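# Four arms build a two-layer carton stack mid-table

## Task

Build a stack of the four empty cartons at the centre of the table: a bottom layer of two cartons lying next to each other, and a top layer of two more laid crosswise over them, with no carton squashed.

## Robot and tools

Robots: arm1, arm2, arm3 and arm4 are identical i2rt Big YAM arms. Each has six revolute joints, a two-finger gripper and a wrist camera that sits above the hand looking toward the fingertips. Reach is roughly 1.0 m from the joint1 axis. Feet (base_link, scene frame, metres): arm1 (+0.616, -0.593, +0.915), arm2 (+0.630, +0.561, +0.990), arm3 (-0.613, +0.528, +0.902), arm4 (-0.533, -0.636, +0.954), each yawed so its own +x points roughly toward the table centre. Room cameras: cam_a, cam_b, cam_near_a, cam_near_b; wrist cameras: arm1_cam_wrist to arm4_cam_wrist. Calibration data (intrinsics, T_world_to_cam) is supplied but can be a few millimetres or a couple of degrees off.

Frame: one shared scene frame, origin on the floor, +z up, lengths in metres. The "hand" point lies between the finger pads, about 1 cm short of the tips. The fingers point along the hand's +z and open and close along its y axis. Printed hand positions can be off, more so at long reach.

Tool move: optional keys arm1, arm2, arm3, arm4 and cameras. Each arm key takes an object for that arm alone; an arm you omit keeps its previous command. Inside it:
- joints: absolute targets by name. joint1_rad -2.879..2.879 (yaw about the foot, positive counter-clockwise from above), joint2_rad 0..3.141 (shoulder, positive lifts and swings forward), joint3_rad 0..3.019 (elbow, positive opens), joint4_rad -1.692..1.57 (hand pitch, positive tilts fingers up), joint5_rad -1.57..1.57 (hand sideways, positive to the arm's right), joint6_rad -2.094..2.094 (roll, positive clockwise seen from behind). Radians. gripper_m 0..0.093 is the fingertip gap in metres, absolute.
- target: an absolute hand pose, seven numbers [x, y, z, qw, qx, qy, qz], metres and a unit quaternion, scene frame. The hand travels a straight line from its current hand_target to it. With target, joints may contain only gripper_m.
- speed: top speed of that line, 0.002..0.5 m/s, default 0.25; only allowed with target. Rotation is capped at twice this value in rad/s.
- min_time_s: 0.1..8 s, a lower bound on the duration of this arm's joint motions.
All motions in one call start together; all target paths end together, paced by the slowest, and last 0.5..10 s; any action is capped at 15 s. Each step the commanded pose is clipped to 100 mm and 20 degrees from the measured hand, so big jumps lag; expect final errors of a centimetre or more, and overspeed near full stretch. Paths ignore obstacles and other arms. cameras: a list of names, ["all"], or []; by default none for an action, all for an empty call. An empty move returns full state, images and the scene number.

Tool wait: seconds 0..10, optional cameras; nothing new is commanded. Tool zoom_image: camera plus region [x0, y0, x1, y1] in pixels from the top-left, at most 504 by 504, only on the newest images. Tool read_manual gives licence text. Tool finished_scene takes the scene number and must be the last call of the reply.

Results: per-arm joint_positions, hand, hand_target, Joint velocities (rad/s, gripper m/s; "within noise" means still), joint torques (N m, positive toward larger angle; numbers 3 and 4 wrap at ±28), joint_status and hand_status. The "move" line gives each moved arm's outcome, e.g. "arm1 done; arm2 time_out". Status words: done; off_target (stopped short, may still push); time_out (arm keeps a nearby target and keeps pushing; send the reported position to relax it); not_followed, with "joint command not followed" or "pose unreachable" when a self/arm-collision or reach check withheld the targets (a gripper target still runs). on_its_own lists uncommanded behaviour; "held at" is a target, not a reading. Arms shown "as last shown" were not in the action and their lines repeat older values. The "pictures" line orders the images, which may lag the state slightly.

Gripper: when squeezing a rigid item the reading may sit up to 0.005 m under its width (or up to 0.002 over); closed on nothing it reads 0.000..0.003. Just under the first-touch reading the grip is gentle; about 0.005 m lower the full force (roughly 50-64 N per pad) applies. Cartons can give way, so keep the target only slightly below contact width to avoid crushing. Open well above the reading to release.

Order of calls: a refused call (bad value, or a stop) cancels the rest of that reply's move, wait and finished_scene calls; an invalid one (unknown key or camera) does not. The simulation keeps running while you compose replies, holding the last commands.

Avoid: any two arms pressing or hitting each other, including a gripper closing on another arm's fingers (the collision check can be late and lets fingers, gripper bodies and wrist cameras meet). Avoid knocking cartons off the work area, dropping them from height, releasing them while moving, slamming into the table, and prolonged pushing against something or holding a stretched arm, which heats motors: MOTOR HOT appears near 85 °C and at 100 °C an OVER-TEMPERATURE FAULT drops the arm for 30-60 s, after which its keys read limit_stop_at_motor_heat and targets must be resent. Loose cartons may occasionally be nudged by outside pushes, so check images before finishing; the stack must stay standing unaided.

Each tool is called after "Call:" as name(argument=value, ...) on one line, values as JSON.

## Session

Call:
move(cameras=["all"])

Scene clock: 0.00 s.
Joint torques (N m): no reading
Heat: arm1: hottest joint1_rad 37 °C; arm2: hottest joint1_rad 35 °C; arm3: hottest joint1_rad 35 °C; arm4: hottest joint1_rad 41 °C.
Joint velocities: within noise
arm1.joint_positions: joint1_rad=+0.328 joint2_rad=+0.613 joint3_rad=+1.402 joint4_rad=-1.249 joint5_rad=-0.191 joint6_rad=-0.064 gripper_m=+0.09396
arm1.joint_status: not commanded
arm1.hand: x=+0.3884 y=-0.5100 z=+1.4810 quat_wxyz=(-0.063, +0.838, -0.127, -0.527) (m; scene frame)
arm1.hand_target: x=+0.3910 y=-0.5114 z=+1.4928 quat_wxyz=(-0.067, +0.831, -0.124, -0.538) (m; scene frame)
arm1.hand_status: not commanded
arm2.joint_positions: joint1_rad=+0.178 joint2_rad=+0.637 joint3_rad=+1.317 joint4_rad=-1.338 joint5_rad=+0.119 joint6_rad=+0.322 gripper_m=+0.09396
arm2.joint_status: not commanded
arm2.hand: x=+0.4686 y=+0.3728 z=+1.4915 quat_wxyz=(-0.216, -0.860, -0.247, +0.391) (m; scene frame)
arm2.hand_target: x=+0.4695 y=+0.3740 z=+1.5042 quat_wxyz=(-0.224, -0.854, -0.245, +0.401) (m; scene frame)
arm2.hand_status: not commanded
arm3.joint_positions: joint1_rad=-0.182 joint2_rad=+0.526 joint3_rad=+1.317 joint4_rad=-1.483 joint5_rad=-0.105 joint6_rad=-0.195 gripper_m=+0.09396
arm3.joint_status: not commanded
arm3.hand: x=-0.5119 y=+0.3684 z=+1.3946 quat_wxyz=(-0.369, -0.371, -0.825, +0.213) (m; scene frame)
arm3.hand_target: x=-0.5129 y=+0.3703 z=+1.4072 quat_wxyz=(-0.380, -0.368, -0.819, +0.222) (m; scene frame)
arm3.hand_status: not commanded
arm4.joint_positions: joint1_rad=+0.123 joint2_rad=+0.645 joint3_rad=+1.427 joint4_rad=-1.276 joint5_rad=-0.007 joint6_rad=-0.285 gripper_m=+0.09396
arm4.joint_status: not commanded
arm4.hand: x=-0.4240 y=-0.4131 z=+1.5181 quat_wxyz=(-0.469, +0.554, -0.655, -0.210) (m; scene frame)
arm4.hand_target: x=-0.4253 y=-0.4158 z=+1.5272 quat_wxyz=(-0.477, +0.551, -0.651, -0.213) (m; scene frame)
arm4.hand_status: not commanded
pictures: arm1_cam_wrist, arm2_cam_wrist, arm3_cam_wrist, arm4_cam_wrist, cam_a, cam_b, cam_near_a, cam_near_b
camera_calibration:
arm1_cam_wrist: T_world_to_cam=[[0.269501, 0.96282, -0.0186432, 0.413525], [0.840259, -0.244565, -0.483893, 0.269023], [-0.470461, 0.114744, -0.874929, 1.66139], [0, 0, 0, 1]] pos_world=[0.444122, -0.522991, 1.59148]
arm2_cam_wrist: T_world_to_cam=[[-0.595357, 0.783328, -0.178739, 0.254131], [0.792348, 0.535538, -0.292204, -0.130137], [-0.13317, -0.315589, -0.939505, 1.70654], [0, 0, 0, 1]] pos_world=[0.481673, 0.409192, 1.6107]
arm3_cam_wrist: T_world_to_cam=[[-0.766993, -0.636362, 0.0822444, -0.273324], [-0.632108, 0.727321, -0.267288, -0.214407], [0.110274, -0.256995, -0.960101, 1.6129], [0, 0, 0, 1]] pos_world=[-0.523027, 0.396518, 1.51372]
arm4_cam_wrist: T_world_to_cam=[[0.923272, -0.289782, 0.252181, -0.114035], [-0.167938, -0.894892, -0.413479, 0.190402], [0.345494, 0.339403, -0.874894, 1.7375], [0, 0, 0, 1]] pos_world=[-0.463035, -0.452369, 1.62761]

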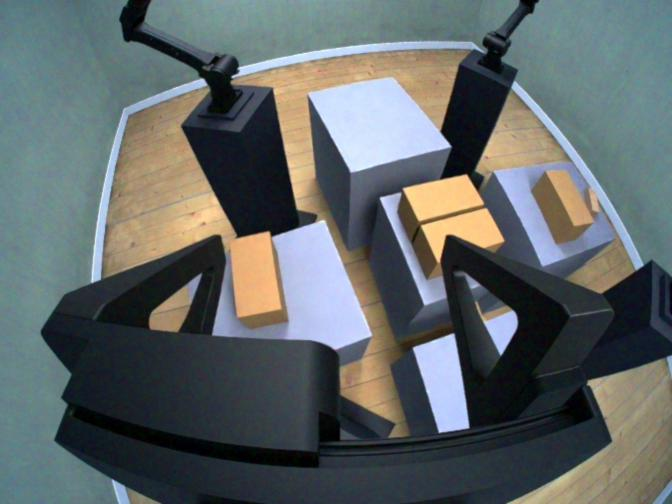

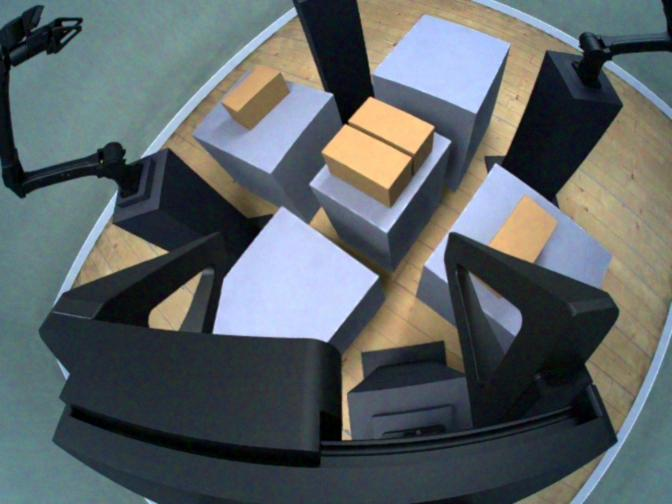

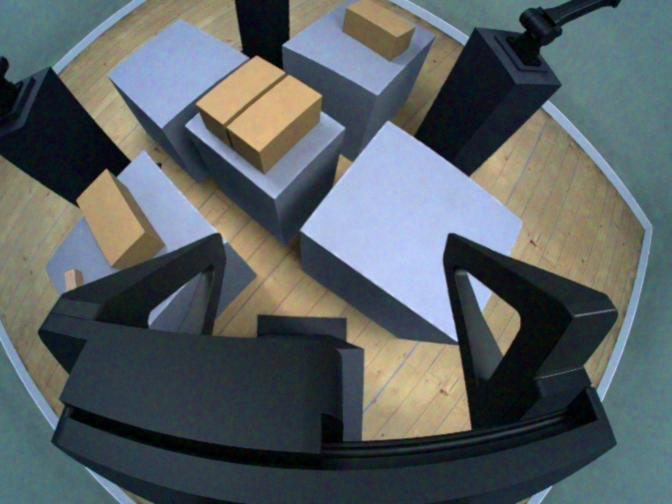

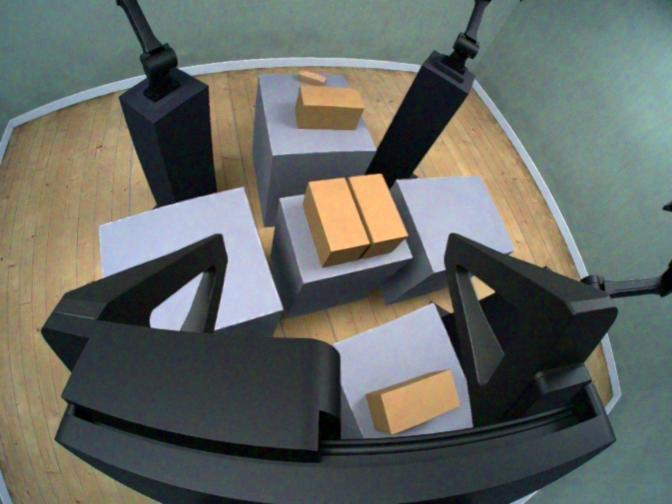

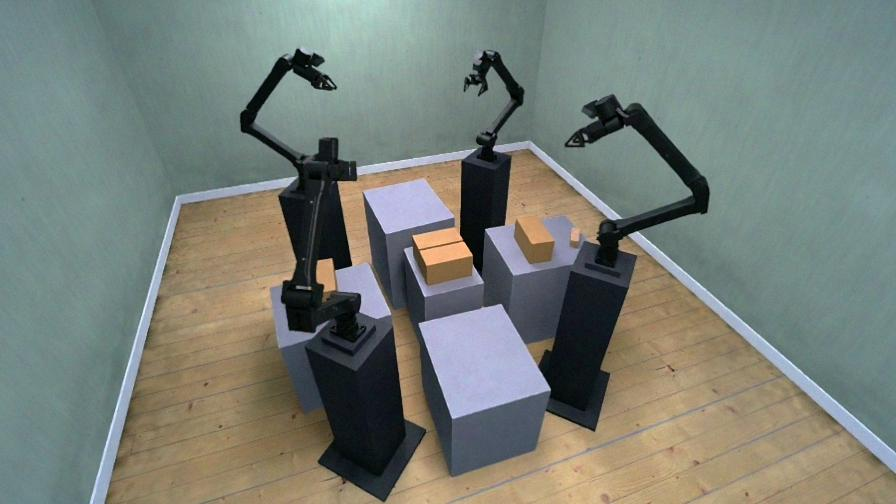

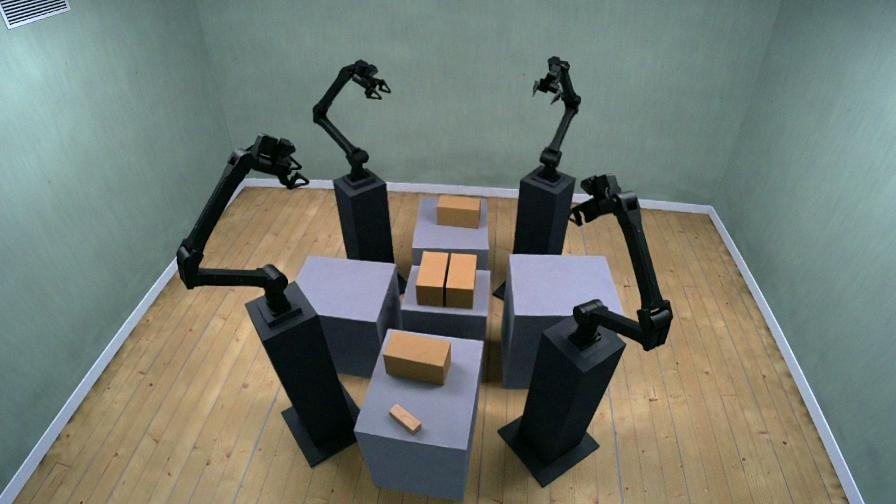

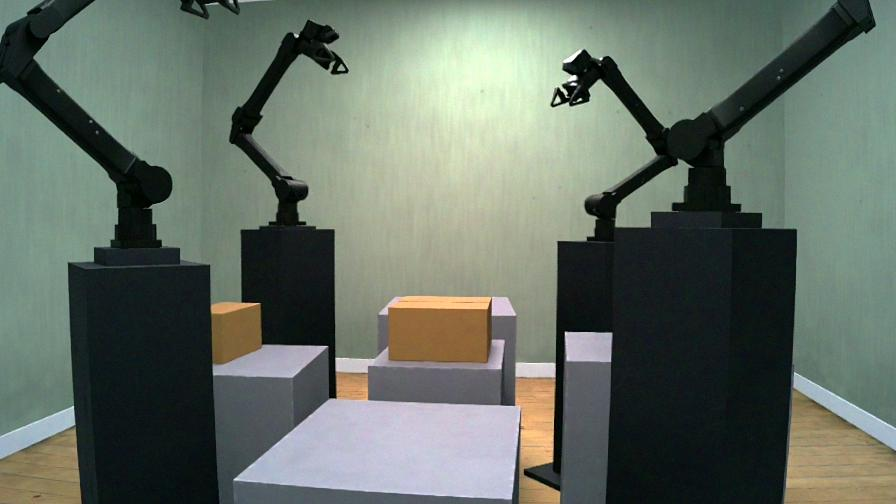

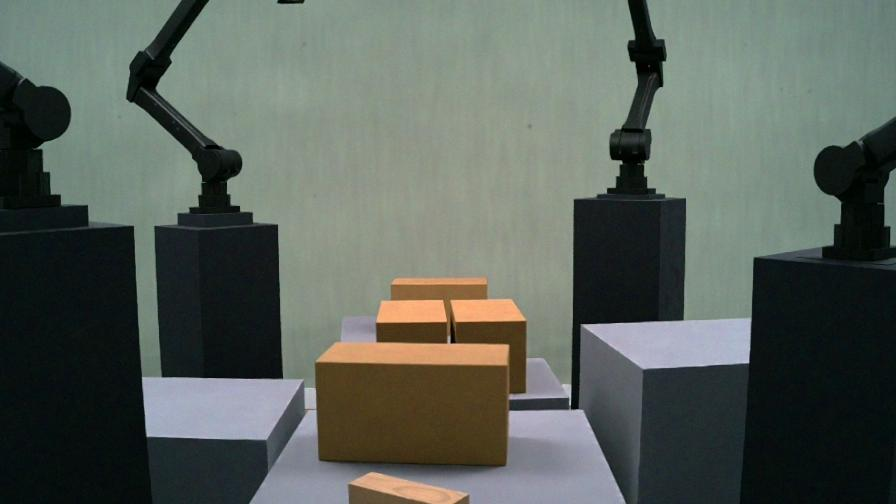

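Call:
move(arm1={"joints":{"joint1_rad":0.904,"joint2_rad":2.012,"joint3_rad":0.517,"joint4_rad":0.710,"joint5_rad":0.094,"joint6_rad":0,"gripper_m":0},"min_time_s":2.5}, arm2={"joints":{"joint1_rad":-0.732,"joint2_rad":2.08,"joint3_rad":0.405,"joint4_rad":0.89,"joint5_rad":0.028,"joint6_rad":0,"gripper_m":0},"min_time_s":2.5}, arm3={"joints":{"joint1_rad":0.947,"joint2_rad":1.822,"joint3_rad":0.698,"joint4_rad":0.339,"joint5_rad":0.042,"joint6_rad":0,"gripper_m":0},"min_time_s":2.5}, arm4={"joints":{"joint1_rad":-0.99,"joint2_rad":2.194,"joint3_rad":0.321,"joint4_rad":1.087,"joint5_rad":0,"joint6_rad":0,"gripper_m":0},"min_time_s":2.5}, cameras=["arm1_cam_wrist","arm2_cam_wrist","arm3_cam_wrist","arm4_cam_wrist","cam_near_b"])

Scene clock: 6.50 s.
Joint torques (N m): arm1=[0.97 -8.64 1.32 2.11 0.19 0.16] | arm2=[0.67 -8.53 0.38 2.96 -0.12 -0.12] | arm3=[0.79 -12.4 4.94 2.03 0.25 0.18] | arm4=[-0.73 -9.11 -1.22 1.88 0.15 -0.11]
Heat: arm1: hottest joint1_rad 37 °C; arm2: hottest joint1_rad 35 °C; arm3: hottest joint3_rad 36 °C; arm4: hottest joint1_rad 41 °C.
move: arm1 done; arm2 done; arm3 done; arm4 done
Joint velocities: within noise
arm1.joint_positions: joint1_rad=+0.892 joint2_rad=+2.002 joint3_rad=+0.520 joint4_rad=+0.690 joint5_rad=+0.091 joint6_rad=-0.007 gripper_m=+0.00035
arm1.joint_status: all done
arm1.hand: x=+0.1664 y=-0.6134 z=+0.8048 quat_wxyz=(-0.027, +0.924, +0.024, -0.381) (m; scene frame)
arm1.hand_target: x=+0.1673 y=-0.6184 z=+0.8033 quat_wxyz=(-0.025, +0.923, +0.025, -0.384) (m; scene frame)
arm1.hand_status: not commanded
arm2.joint_positions: joint1_rad=-0.725 joint2_rad=+2.073 joint3_rad=+0.407 joint4_rad=+0.869 joint5_rad=+0.032 joint6_rad=+0.010 gripper_m=+0.00037
arm2.joint_status: all done
arm2.hand: x=+0.2278 y=+0.5534 z=+0.8656 quat_wxyz=(+0.006, -0.924, -0.005, +0.381) (m; scene frame)
arm2.hand_target: x=+0.2274 y=+0.5555 z=+0.8661 quat_wxyz=(+0.007, -0.922, -0.007, +0.386) (m; scene frame)
arm2.hand_status: not commanded
arm3.joint_positions: joint1_rad=+0.941 joint2_rad=+1.824 joint3_rad=+0.692 joint4_rad=+0.323 joint5_rad=+0.039 joint6_rad=-0.008 gripper_m=+0.00059
arm3.joint_status: all done
arm3.hand: x=-0.0972 y=+0.5397 z=+0.8585 quat_wxyz=(-0.374, +0.012, -0.927, +0.011) (m; scene frame)
arm3.hand_target: x=-0.0909 y=+0.5423 z=+0.8643 quat_wxyz=(-0.385, +0.011, -0.923, +0.009) (m; scene frame)
arm3.hand_status: not commanded
arm4.joint_positions: joint1_rad=-0.978 joint2_rad=+2.180 joint3_rad=+0.322 joint4_rad=+1.075 joint5_rad=-0.001 joint6_rad=-0.009 gripper_m=+0.00019
arm4.joint_status: all done
arm4.hand: x=-0.1704 y=-0.6318 z=+0.8151 quat_wxyz=(-0.385, +0.010, -0.923, -0.002) (m; scene frame)
arm4.hand_target: x=-0.1727 y=-0.6365 z=+0.8123 quat_wxyz=(-0.383, +0.000, -0.924, -0.001) (m; scene frame)
arm4.hand_status: not commanded
pictures: arm1_cam_wrist, arm2_cam_wrist, arm3_cam_wrist, arm4_cam_wrist, cam_near_b
camera_calibration:
arm1_cam_wrist: T_world_to_cam=[[-0.0348408, 0.996676, 0.0736381, 0.557445], [0.98521, 0.0466222, -0.164885, 0.000763307], [-0.16777, 0.0668043, -0.98356, 0.984853], [0, 0, 0, 1]] pos_world=[0.183898, -0.62142, 0.927739]
arm2_cam_wrist: T_world_to_cam=[[-0.00694582, 0.999881, 0.0137646, -0.563062], [0.985378, 0.00918715, -0.170132, -0.0773095], [-0.170238, 0.0123816, -0.985325, 1.01005], [0, 0, 0, 1]] pos_world=[0.244217, 0.551199, 0.989825]
arm3_cam_wrist: T_world_to_cam=[[0.0192213, -0.999282, 0.0326469, 0.512695], [-0.987172, -0.0241445, -0.157825, 0.0570173], [0.1585, -0.0291945, -0.986927, 1.00138], [0, 0, 0, 1]] pos_world=[-0.112287, 0.542938, 0.98055]
arm4_cam_wrist: T_world_to_cam=[[0.0296786, -0.999519, 0.00902969, -0.636792], [-0.984818, -0.0307854, -0.170837, -0.0444165], [0.171033, -0.00382241, -0.985258, 0.952439], [0, 0, 0, 1]] pos_world=[-0.187741, -0.634213, 0.93656]

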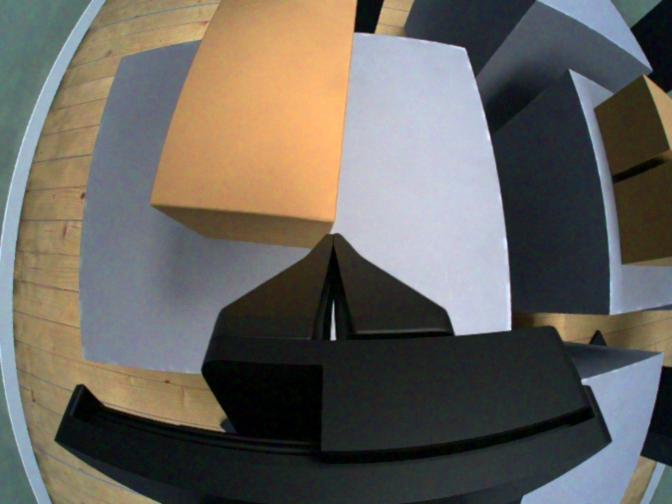

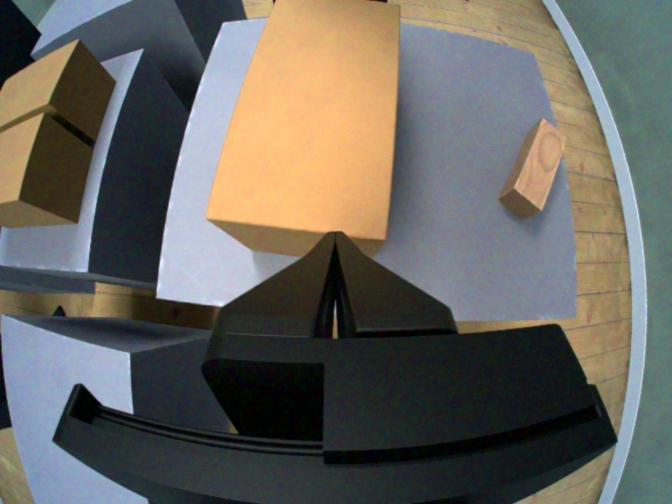

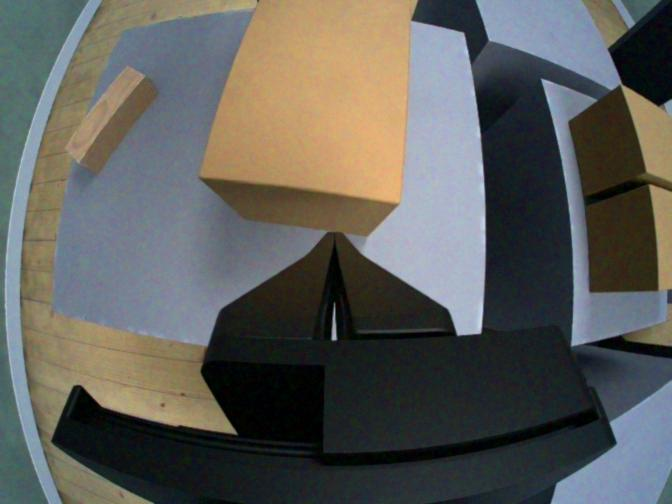

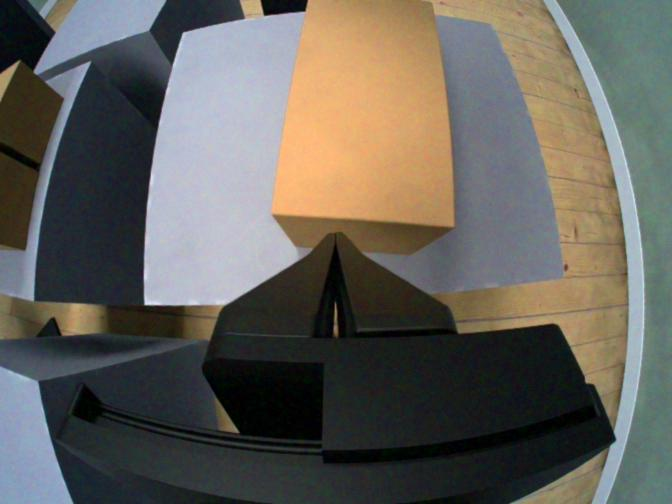

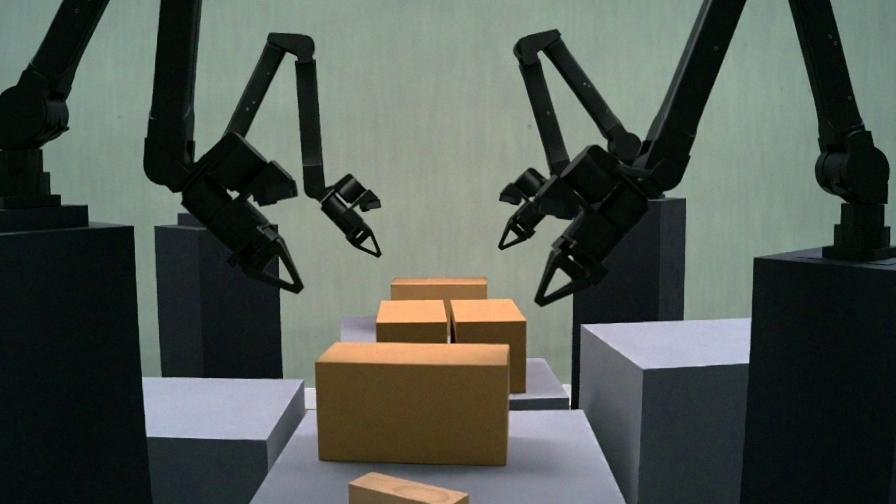

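Call:
move(arm1={"target":[0.174,-0.681,0.70,-0.01169,0.9235,-0.0282,-0.3825],"speed":0.2}, arm2={"target":[0.238,0.5225,0.765,-0.02336,0.9222,-0.0564,-0.3820],"speed":0.2}, arm3={"target":[-0.089,0.569,0.768,0.3820,0.0564,0.9222,-0.02336],"speed":0.2}, arm4={"target":[-0.1755,-0.656,0.70,0.3825,0.0282,0.9235,-0.01169],"speed":0.2}, cameras=["arm1_cam_wrist","arm2_cam_wrist","arm3_cam_wrist","arm4_cam_wrist"])

Scene clock: 12.70 s.
Joint torques (N m): arm1=[0.97 -9.41 0.25 2.07 0.27 0.18] | arm2=[1.44 -8.59 -1.35 2.92 0.29 0.06] | arm3=[1.08 -13.27 3.9 1.95 0.37 0.2] | arm4=[-0.62 -8.82 -3.19 1.87 0.15 -0.1]
Heat: arm1: hottest joint1_rad 37 °C; arm2: hottest joint1_rad 35 °C; arm3: hottest joint3_rad 36 °C; arm4: hottest joint1_rad 41 °C.
move: arm1 done; arm2 done; arm3 off_target; arm4 off_target
Joint velocities: within noise
arm1.joint_positions: joint1_rad=+1.090 joint2_rad=+2.374 joint3_rad=+0.649 joint4_rad=+0.899 joint5_rad=+0.244 joint6_rad=+0.248 gripper_m=+0.00035
arm1.joint_status: not commanded
arm1.hand: x=+0.1740 y=-0.6759 z=+0.7037 quat_wxyz=(-0.015, +0.925, -0.029, -0.378) (m; scene frame)
arm1.hand_target: x=+0.1741 y=-0.6809 z=+0.7000 quat_wxyz=(-0.012, +0.924, -0.028, -0.382) (m; scene frame)
arm1.hand_status: done (0.006 m and 0.7 deg from the pose sent, 0.125 m and 6.2 deg at the start)
arm2.joint_positions: joint1_rad=-0.570 joint2_rad=+2.481 joint3_rad=+0.539 joint4_rad=+1.109 joint5_rad=+0.220 joint6_rad=+0.221 gripper_m=+0.00037
arm2.joint_status: not commanded
arm2.hand: x=+0.2398 y=+0.5259 z=+0.7662 quat_wxyz=(+0.026, -0.925, +0.055, +0.375) (m; scene frame)
arm2.hand_target: x=+0.2381 y=+0.5225 z=+0.7651 quat_wxyz=(+0.023, -0.922, +0.056, +0.382) (m; scene frame)
arm2.hand_status: done (0.004 m and 0.9 deg from the pose sent, 0.106 m and 7.3 deg at the start)
arm3.joint_positions: joint1_rad=+1.034 joint2_rad=+2.121 joint3_rad=+0.734 joint4_rad=+0.552 joint5_rad=+0.183 joint6_rad=+0.177 gripper_m=+0.00059
arm3.joint_status: not commanded
arm3.hand: x=-0.1008 y=+0.5623 z=+0.7639 quat_wxyz=(-0.368, -0.056, -0.928, +0.028) (m; scene frame)
arm3.hand_target: x=-0.0894 y=+0.5690 z=+0.7682 quat_wxyz=(-0.382, -0.056, -0.922, +0.023) (m; scene frame)
arm3.hand_status: off_target (0.014 m and 1.8 deg from the pose sent, 0.095 m and 8.1 deg at the start)
arm4.joint_positions: joint1_rad=-1.034 joint2_rad=+2.633 joint3_rad=+0.519 joint4_rad=+1.347 joint5_rad=+0.008 joint6_rad=-0.001 gripper_m=+0.00019
arm4.joint_status: not commanded
arm4.hand: x=-0.1659 y=-0.6536 z=+0.7103 quat_wxyz=(-0.391, -0.021, -0.920, +0.012) (m; scene frame)
arm4.hand_target: x=-0.1756 y=-0.6559 z=+0.7004 quat_wxyz=(-0.382, -0.028, -0.924, +0.012) (m; scene frame)
arm4.hand_status: off_target (0.014 m and 1.4 deg from the pose sent, 0.118 m and 4.7 deg at the start)
pictures: arm1_cam_wrist, arm2_cam_wrist, arm3_cam_wrist, arm4_cam_wrist
camera_calibration:
arm1_cam_wrist: T_world_to_cam=[[0.0536513, 0.998504, 0.0105065, 0.657713], [0.985579, -0.05126, -0.161267, -0.0892123], [-0.160487, 0.0190071, -0.986855, 0.859644], [0, 0, 0, 1]] pos_world=[0.1906, -0.677642, 0.827046]
arm2_cam_wrist: T_world_to_cam=[[0.119295, 0.992837, 0.00662075, -0.555181], [0.980376, -0.116738, -0.158853, -0.046981], [-0.156942, 0.0254412, -0.98728, 0.905841], [0, 0, 0, 1]] pos_world=[0.254454, 0.522674, 0.890531]
arm3_cam_wrist: T_world_to_cam=[[-0.120533, -0.992613, 0.0138615, 0.535026], [-0.981901, 0.117154, -0.148811, -0.0467975], [0.146088, -0.0315473, -0.988769, 0.910671], [0, 0, 0, 1]] pos_world=[-0.1145, 0.565285, 0.886062]
arm4_cam_wrist: T_world_to_cam=[[-0.0380829, -0.999224, 0.0101011, -0.669538], [-0.981959, 0.0355474, -0.185723, -0.0041076], [0.18522, -0.0169918, -0.98255, 0.84022], [0, 0, 0, 1]] pos_world=[-0.185157, -0.654595, 0.831558]

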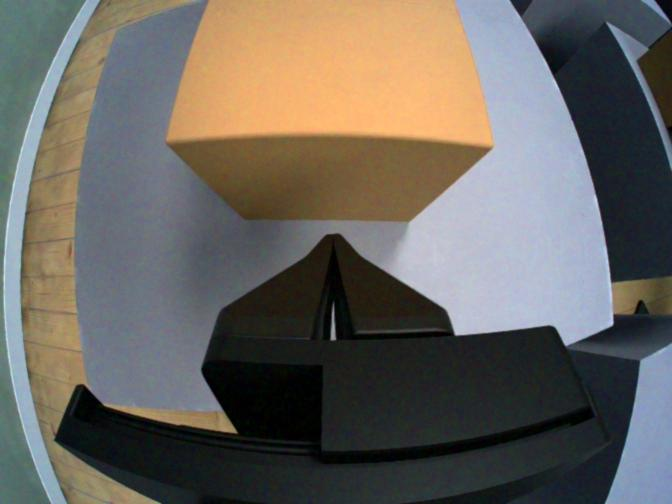

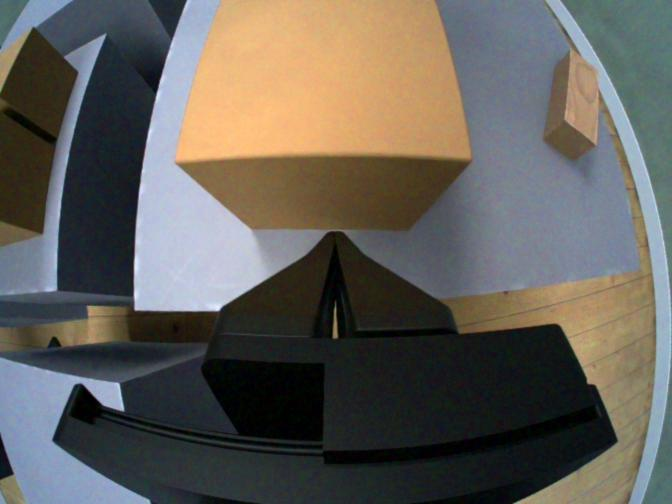

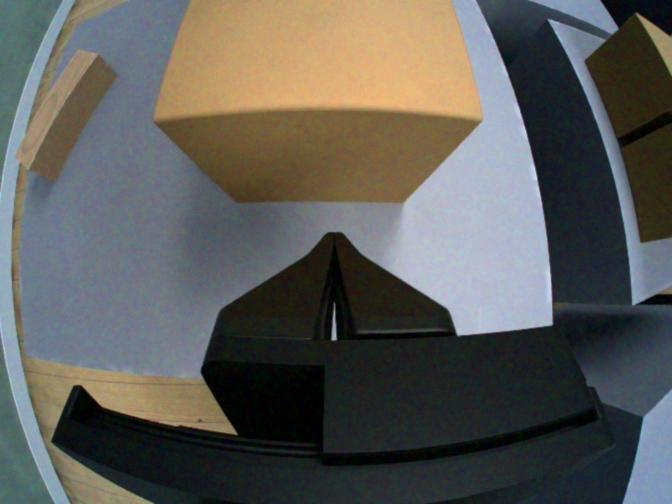

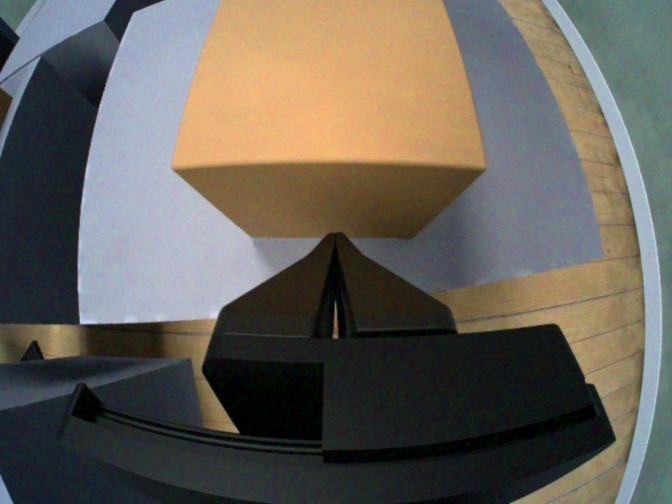

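Call:
move(arm1={"target":[0.1005,-0.678,0.70,-0.01169,0.9235,-0.0282,-0.3825],"speed":0.07}, arm2={"target":[0.170,0.525,0.765,-0.02336,0.9222,-0.0564,-0.3820],"speed":0.07}, arm3={"target":[-0.022,0.568,0.768,0.3820,0.0564,0.9222,-0.02336],"speed":0.07}, arm4={"target":[-0.104,-0.657,0.70,0.3825,0.0282,0.9235,-0.01169],"speed":0.07}, cameras=["arm1_cam_wrist","arm2_cam_wrist","arm3_cam_wrist","arm4_cam_wrist","cam_near_b"])

Scene clock: 16.03 s.
Joint torques (N m): arm1=[-2.43 -11.87 4.25 1.51 0.19 0.04] | arm2=[-1.03 -13.16 2.33 1.98 0.08 -0.16] | arm3=[-0.56 -14.74 7.31 1.42 0.11 0.05] | arm4=[0.26 -14.45 1.07 1.57 0.21 -0.09]
Heat: arm1: hottest joint1_rad 37 °C; arm2: hottest joint1_rad 35 °C; arm3: hottest joint3_rad 36 °C; arm4: hottest joint1_rad 41 °C.
move: arm1 off_target; arm2 off_target; arm3 off_target; arm4 off_target
Joint velocities: within noise
arm1.joint_positions: joint1_rad=+1.069 joint2_rad=+2.374 joint3_rad=+0.774 joint4_rad=+0.734 joint5_rad=+0.206 joint6_rad=+0.217 gripper_m=+0.00035
arm1.joint_status: not commanded
arm1.hand: x=+0.1343 y=-0.6834 z=+0.6917 quat_wxyz=(-0.013, +0.934, -0.016, -0.356) (m; scene frame)
arm1.hand_target: x=+0.1020 y=-0.6774 z=+0.7016 quat_wxyz=(-0.012, +0.923, -0.028, -0.382) (m; scene frame)
arm1.hand_status: off_target (0.035 m and 3.5 deg from the pose sent, 0.074 m and 0.7 deg at the start)
arm2.joint_positions: joint1_rad=-0.589 joint2_rad=+2.466 joint3_rad=+0.655 joint4_rad=+0.929 joint5_rad=+0.195 joint6_rad=+0.206 gripper_m=+0.00037
arm2.joint_status: not commanded
arm2.hand: x=+0.2035 y=+0.5228 z=+0.7480 quat_wxyz=(+0.026, -0.935, +0.050, +0.351) (m; scene frame)
arm2.hand_target: x=+0.1712 y=+0.5255 z=+0.7660 quat_wxyz=(+0.024, -0.922, +0.056, +0.382) (m; scene frame)
arm2.hand_status: off_target (0.038 m and 3.9 deg from the pose sent, 0.070 m and 0.9 deg at the start)
arm3.joint_positions: joint1_rad=+1.034 joint2_rad=+2.172 joint3_rad=+0.883 joint4_rad=+0.428 joint5_rad=+0.174 joint6_rad=+0.176 gripper_m=+0.00059
arm3.joint_status: not commanded
arm3.hand: x=-0.0555 y=+0.5698 z=+0.7547 quat_wxyz=(-0.355, -0.053, -0.933, +0.026) (m; scene frame)
arm3.hand_target: x=-0.0239 y=+0.5677 z=+0.7696 quat_wxyz=(-0.382, -0.056, -0.922, +0.024) (m; scene frame)
arm3.hand_status: off_target (0.036 m and 3.3 deg from the pose sent, 0.079 m and 1.8 deg at the start)
arm4.joint_positions: joint1_rad=-1.034 joint2_rad=+2.575 joint3_rad=+0.617 joint4_rad=+1.102 joint5_rad=+0.012 joint6_rad=+0.004 gripper_m=+0.00019
arm4.joint_status: not commanded
arm4.hand: x=-0.1365 y=-0.6554 z=+0.6894 quat_wxyz=(-0.350, -0.024, -0.936, +0.011) (m; scene frame)
arm4.hand_target: x=-0.1050 y=-0.6569 z=+0.7012 quat_wxyz=(-0.382, -0.028, -0.924, +0.011) (m; scene frame)
arm4.hand_status: off_target (0.034 m and 4.0 deg from the pose sent, 0.063 m and 1.4 deg at the start)
pictures: arm1_cam_wrist, arm2_cam_wrist, arm3_cam_wrist, arm4_cam_wrist, cam_near_b
camera_calibration:
arm1_cam_wrist: T_world_to_cam=[[0.0261146, 0.999519, 0.0167167, 0.667539], [0.993182, -0.0240413, -0.114067, -0.0675002], [-0.113611, 0.0195815, -0.993332, 0.840185], [0, 0, 0, 1]] pos_world=[0.145061, -0.685293, 0.815724]
arm2_cam_wrist: T_world_to_cam=[[0.109766, 0.993871, 0.0130831, -0.551134], [0.988379, -0.107748, -0.107225, -0.0595139], [-0.105158, 0.0247007, -0.994149, 0.877243], [0, 0, 0, 1]] pos_world=[0.211568, 0.519676, 0.872939]
arm3_cam_wrist: T_world_to_cam=[[-0.113192, -0.993468, 0.014461, 0.548501], [-0.986411, 0.11062, -0.121479, -0.0217332], [0.119086, -0.028015, -0.992489, 0.894493], [0, 0, 0, 1]] pos_world=[-0.0658734, 0.572382, 0.877202]
arm4_cam_wrist: T_world_to_cam=[[-0.0430533, -0.999033, 0.00896557, -0.669862], [-0.994319, 0.0419723, -0.0978196, -0.0370865], [0.0973487, -0.0131261, -0.995164, 0.813446], [0, 0, 0, 1]] pos_world=[-0.144903, -0.65698, 0.81189]

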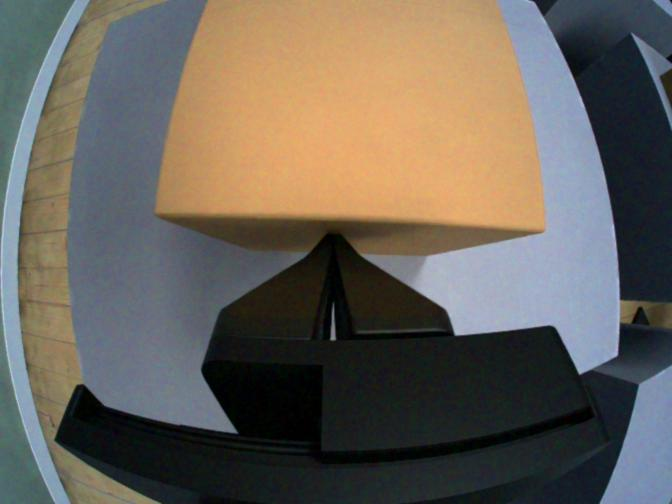

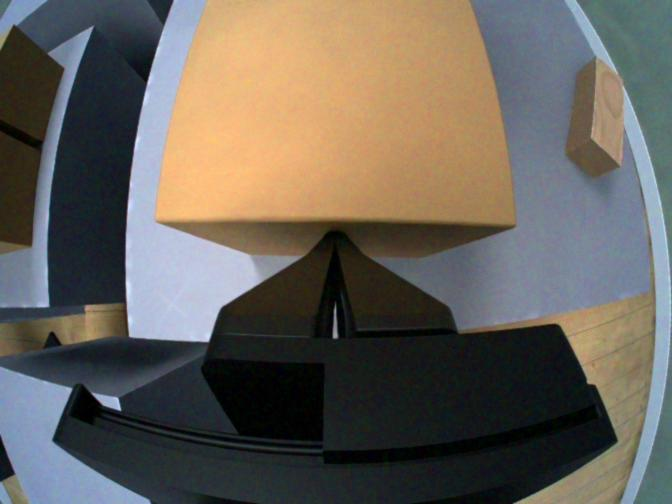

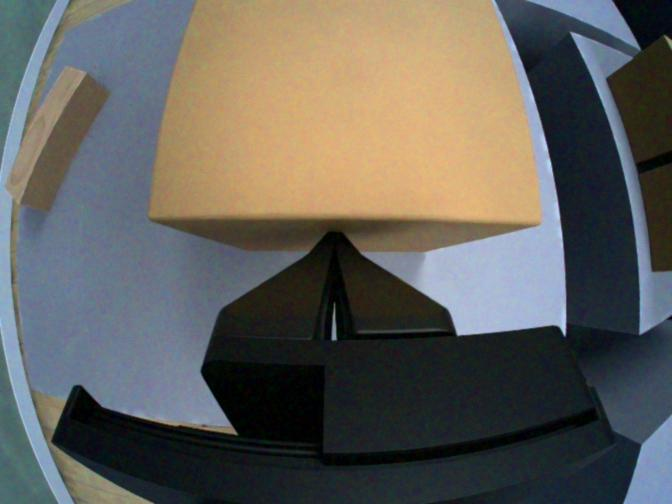

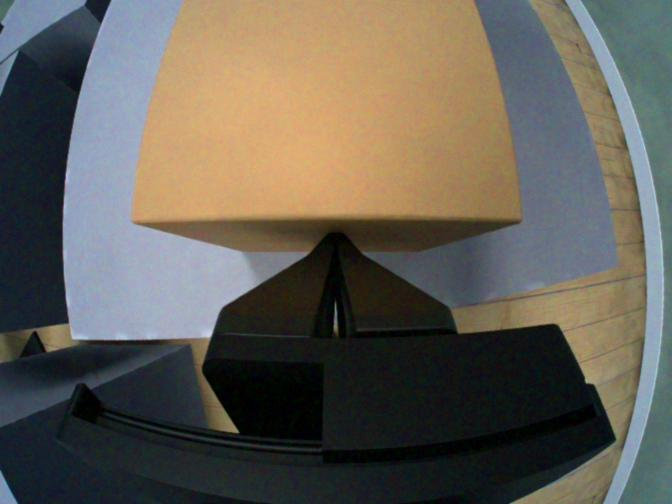

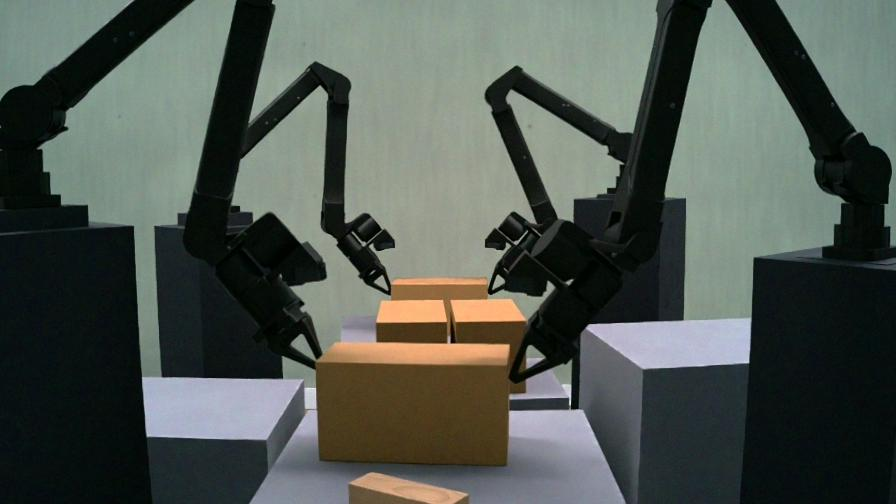

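Call:
move(arm1={"target":[0.0955,-0.6777,0.745,-0.01169,0.9235,-0.0282,-0.3825],"speed":0.06}, arm2={"target":[0.165,0.5256,0.805,-0.02336,0.9222,-0.0564,-0.3820],"speed":0.06}, arm3={"target":[-0.017,0.5674,0.816,0.3820,0.0564,0.9222,-0.02336],"speed":0.06}, arm4={"target":[-0.099,-0.6573,0.74,0.3825,0.0282,0.9235,-0.01169],"speed":0.06})

Call:
move(arm1={"target":[0.0955,-0.6777,0.91,-0.01169,0.9235,-0.0282,-0.3825],"speed":0.1}, arm2={"target":[0.165,0.5256,0.915,-0.02336,0.9222,-0.0564,-0.3820],"speed":0.1}, arm3={"target":[-0.017,0.5674,0.932,0.3820,0.0564,0.9222,-0.02336],"speed":0.1}, arm4={"target":[-0.099,-0.6573,0.91,0.3825,0.0282,0.9235,-0.01169],"speed":0.1}, cameras=["cam_near_b","cam_near_a","arm1_cam_wrist","arm2_cam_wrist","arm3_cam_wrist","arm4_cam_wrist"])

Scene clock: 19.07 s.
Joint torques (N m): arm1=[-2.37 -15.74 2.88 1.91 0.25 0.03] | arm2=[-0.56 -13.63 2.06 2.06 0.16 -0.14] | arm3=[-0.73 -18.02 7.02 1.96 0.3 0.04] | arm4=[0.09 -15.5 1.01 2.04 0.21 -0.1]
Heat: arm1: hottest joint1_rad 37 °C; arm2: hottest joint1_rad 35 °C; arm3: hottest joint3_rad 37 °C; arm4: hottest joint1_rad 41 °C.
move: arm1 off_target; arm2 off_target; arm3 off_target; arm4 off_target
Joint velocities: within noise
arm1.joint_positions: joint1_rad=+1.065 joint2_rad=+2.294 joint3_rad=+0.760 joint4_rad=+0.624 joint5_rad=+0.203 joint6_rad=+0.215 gripper_m=+0.00035
arm1.joint_status: not commanded
arm1.hand: x=+0.1349 y=-0.6815 z=+0.7100 quat_wxyz=(-0.018, +0.941, -0.014, -0.337) (m; scene frame)
arm1.hand_target: x=+0.0971 y=-0.6771 z=+0.7455 quat_wxyz=(-0.012, +0.923, -0.028, -0.383) (m; scene frame)
arm1.hand_status: off_target (0.053 m and 5.9 deg from the pose sent, 0.066 m and 3.5 deg at the start)
arm2.joint_positions: joint1_rad=-0.591 joint2_rad=+2.341 joint3_rad=+0.621 joint4_rad=+0.826 joint5_rad=+0.190 joint6_rad=+0.203 gripper_m=+0.00037
arm2.joint_status: not commanded
arm2.hand: x=+0.1977 y=+0.5216 z=+0.7801 quat_wxyz=(+0.026, -0.937, +0.048, +0.345) (m; scene frame)
arm2.hand_target: x=+0.1662 y=+0.5259 z=+0.8053 quat_wxyz=(+0.024, -0.922, +0.056, +0.382) (m; scene frame)
arm2.hand_status: off_target (0.041 m and 4.7 deg from the pose sent, 0.069 m and 3.9 deg at the start)
arm3.joint_positions: joint1_rad=+1.034 joint2_rad=+2.097 joint3_rad=+0.885 joint4_rad=+0.301 joint5_rad=+0.169 joint6_rad=+0.175 gripper_m=+0.00059
arm3.joint_status: not commanded
arm3.hand: x=-0.0582 y=+0.5703 z=+0.7759 quat_wxyz=(-0.333, -0.050, -0.941, +0.028) (m; scene frame)
arm3.hand_target: x=-0.0197 y=+0.5669 z=+0.8172 quat_wxyz=(-0.382, -0.056, -0.922, +0.024) (m; scene frame)
arm3.hand_status: off_target (0.058 m and 6.1 deg from the pose sent, 0.072 m and 3.3 deg at the start)
arm4.joint_positions: joint1_rad=-1.034 joint2_rad=+2.449 joint3_rad=+0.567 joint4_rad=+1.006 joint5_rad=+0.012 joint6_rad=+0.004 gripper_m=+0.00019
arm4.joint_status: not commanded
arm4.hand: x=-0.1343 y=-0.6556 z=+0.7199 quat_wxyz=(-0.341, -0.024, -0.940, +0.011) (m; scene frame)
arm4.hand_target: x=-0.1003 y=-0.6572 z=+0.7408 quat_wxyz=(-0.382, -0.028, -0.923, +0.011) (m; scene frame)
arm4.hand_status: off_target (0.041 m and 5.2 deg from the pose sent, 0.063 m and 4.0 deg at the start)
pictures: none

Scene clock: 21.47 s.
Joint torques (N m): arm1=[-2.26 -13.45 7.16 2.33 0.38 0.05] | arm2=[-0.73 -11.99 5.82 2.36 0.22 -0.13] | arm3=[-0.62 -16.44 10.35 2.13 0.36 0.06] | arm4=[0.21 -11.93 7.39 2.35 0.2 -0.1]
Heat: arm1: hottest joint1_rad 37 °C; arm2: hottest joint1_rad 35 °C; arm3: hottest joint3_rad 37 °C; arm4: hottest joint1_rad 41 °C.
move: arm1 off_target; arm2 off_target; arm3 off_target; arm4 off_target
Joint velocities: within noise
arm1.joint_positions: joint1_rad=+1.065 joint2_rad=+1.776 joint3_rad=+0.681 joint4_rad=+0.163 joint5_rad=+0.200 joint6_rad=+0.214 gripper_m=+0.00035
arm1.joint_status: not commanded
arm1.hand: x=+0.1365 y=-0.6813 z=+0.8665 quat_wxyz=(-0.019, +0.945, -0.012, -0.326) (m; scene frame)
arm1.hand_target: x=+0.0984 y=-0.6769 z=+0.9111 quat_wxyz=(-0.012, +0.923, -0.028, -0.383) (m; scene frame)
arm1.hand_status: off_target (0.060 m and 7.2 deg from the pose sent, 0.204 m and 5.9 deg at the start)
arm2.joint_positions: joint1_rad=-0.591 joint2_rad=+1.923 joint3_rad=+0.525 joint4_rad=+0.504 joint5_rad=+0.189 joint6_rad=+0.202 gripper_m=+0.00037
arm2.joint_status: not commanded
arm2.hand: x=+0.1940 y=+0.5210 z=+0.8891 quat_wxyz=(+0.026, -0.937, +0.048, +0.345) (m; scene frame)
arm2.hand_target: x=+0.1662 y=+0.5260 z=+0.9153 quat_wxyz=(+0.024, -0.922, +0.056, +0.382) (m; scene frame)
arm2.hand_status: off_target (0.039 m and 4.7 deg from the pose sent, 0.139 m and 4.7 deg at the start)
arm3.joint_positions: joint1_rad=+1.034 joint2_rad=+1.810 joint3_rad=+0.878 joint4_rad=+0.003 joint5_rad=+0.169 joint6_rad=+0.174 gripper_m=+0.00059
arm3.joint_status: not commanded
arm3.hand: x=-0.0617 y=+0.5695 z=+0.8828 quat_wxyz=(-0.324, -0.049, -0.944, +0.030) (m; scene frame)
arm3.hand_target: x=-0.0214 y=+0.5668 z=+0.9338 quat_wxyz=(-0.382, -0.056, -0.922, +0.024) (m; scene frame)
arm3.hand_status: off_target (0.067 m and 7.2 deg from the pose sent, 0.161 m and 6.1 deg at the start)
arm4.joint_positions: joint1_rad=-1.034 joint2_rad=+1.737 joint3_rad=+0.404 joint4_rad=+0.447 joint5_rad=+0.012 joint6_rad=+0.004 gripper_m=+0.00019
arm4.joint_status: not commanded
arm4.hand: x=-0.1345 y=-0.6559 z=+0.8834 quat_wxyz=(-0.336, -0.025, -0.941, +0.011) (m; scene frame)
arm4.hand_target: x=-0.1007 y=-0.6572 z=+0.9111 quat_wxyz=(-0.383, -0.028, -0.923, +0.011) (m; scene frame)
arm4.hand_status: off_target (0.044 m and 5.7 deg from the pose sent, 0.193 m and 5.1 deg at the start)
pictures: arm1_cam_wrist, arm2_cam_wrist, arm3_cam_wrist, arm4_cam_wrist, cam_near_a, cam_near_b
camera_calibration:
arm1_cam_wrist: T_world_to_cam=[[0.0234299, 0.999221, 0.0317442, 0.649624], [0.998522, -0.0218321, -0.0497787, -0.104653], [-0.0490469, 0.0328636, -0.998256, 1.01854], [0, 0, 0, 1]] pos_world=[0.139234, -0.684876, 0.990933]
arm2_cam_wrist: T_world_to_cam=[[0.105273, 0.994341, 0.0142753, -0.550538], [0.990086, -0.103459, -0.0950015, -0.0486595], [-0.092987, 0.0241349, -0.995375, 1.0156], [0, 0, 0, 1]] pos_world=[0.200572, 0.517876, 1.01414]
arm3_cam_wrist: T_world_to_cam=[[-0.10705, -0.99388, 0.0272712, 0.534897], [-0.992881, 0.105422, -0.0554319, -0.0680191], [0.0522177, -0.033011, -0.99809, 1.02592], [0, 0, 0, 1]] pos_world=[-0.0638456, 0.57266, 1.00561]
arm4_cam_wrist: T_world_to_cam=[[-0.0435745, -0.999011, 0.00880478, -0.671853], [-0.996777, 0.0428796, -0.0677964, -0.0424278], [0.0673518, -0.0117306, -0.99766, 1.00542], [0, 0, 0, 1]] pos_world=[-0.139284, -0.657576, 1.00611]

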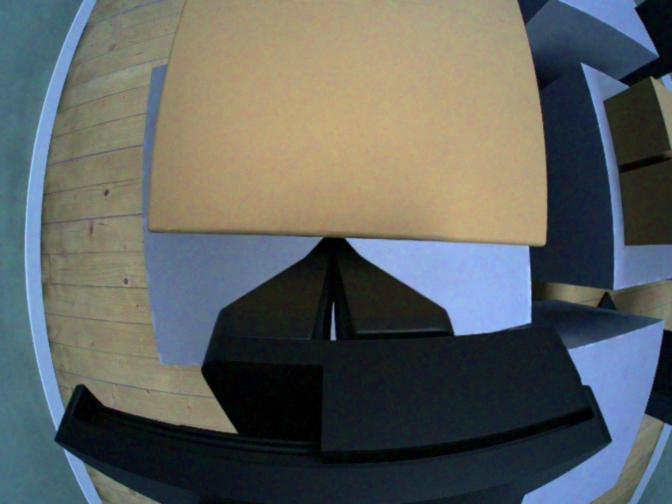

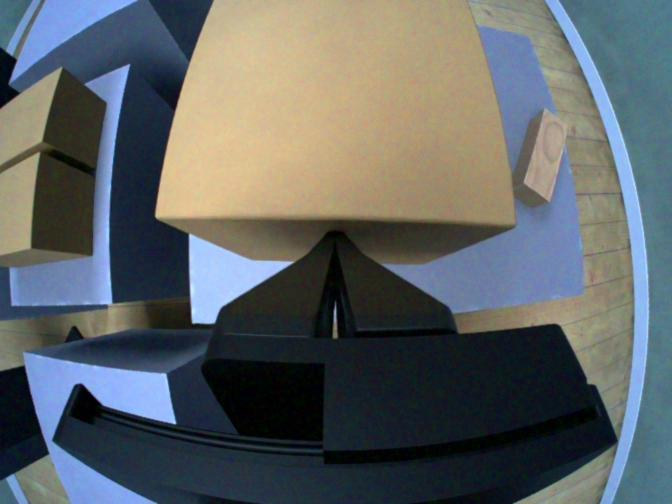

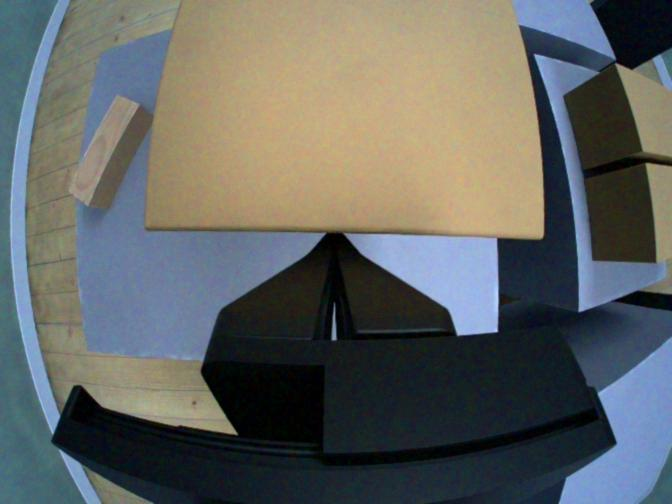

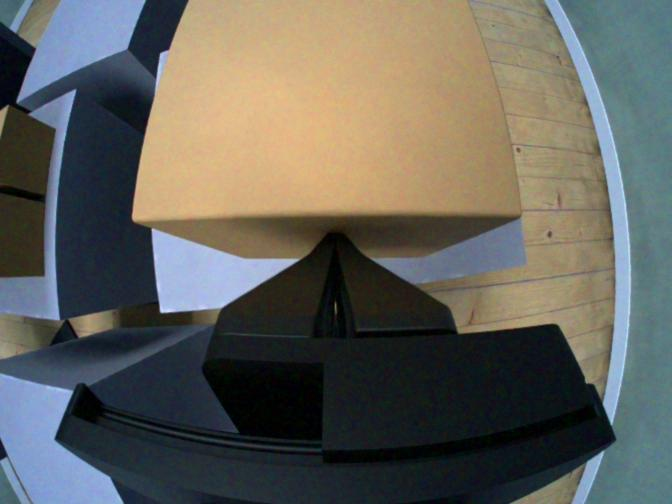

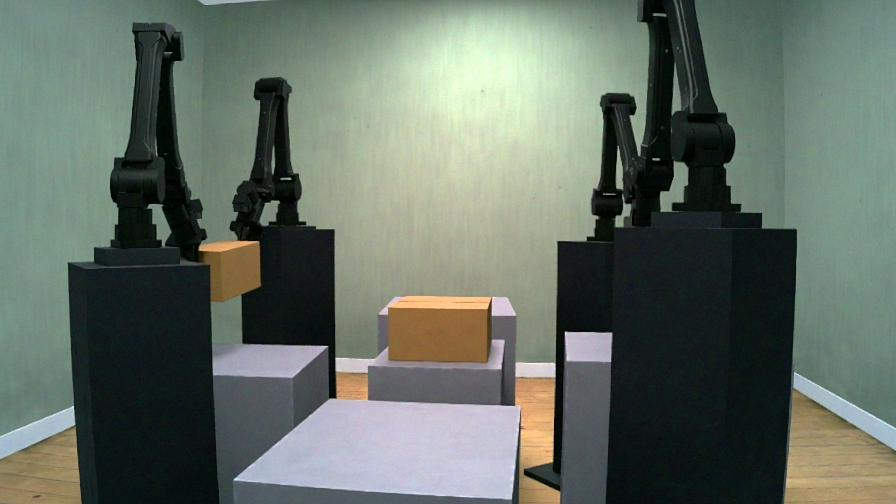

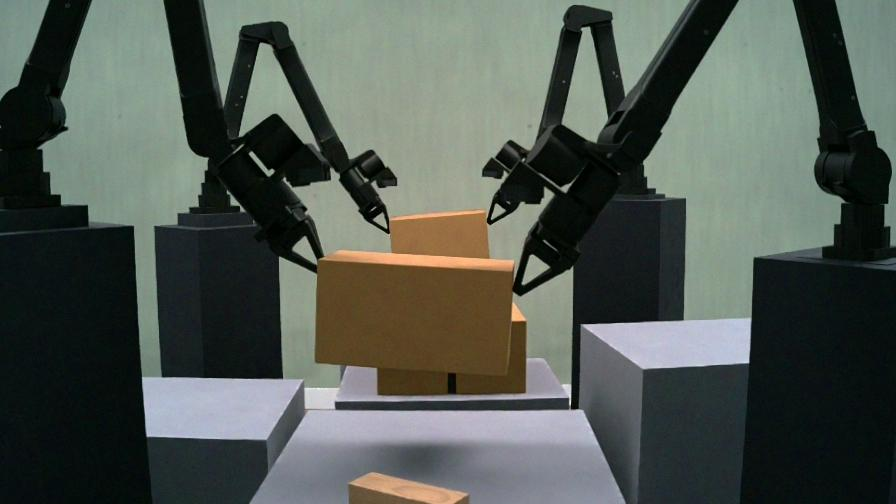

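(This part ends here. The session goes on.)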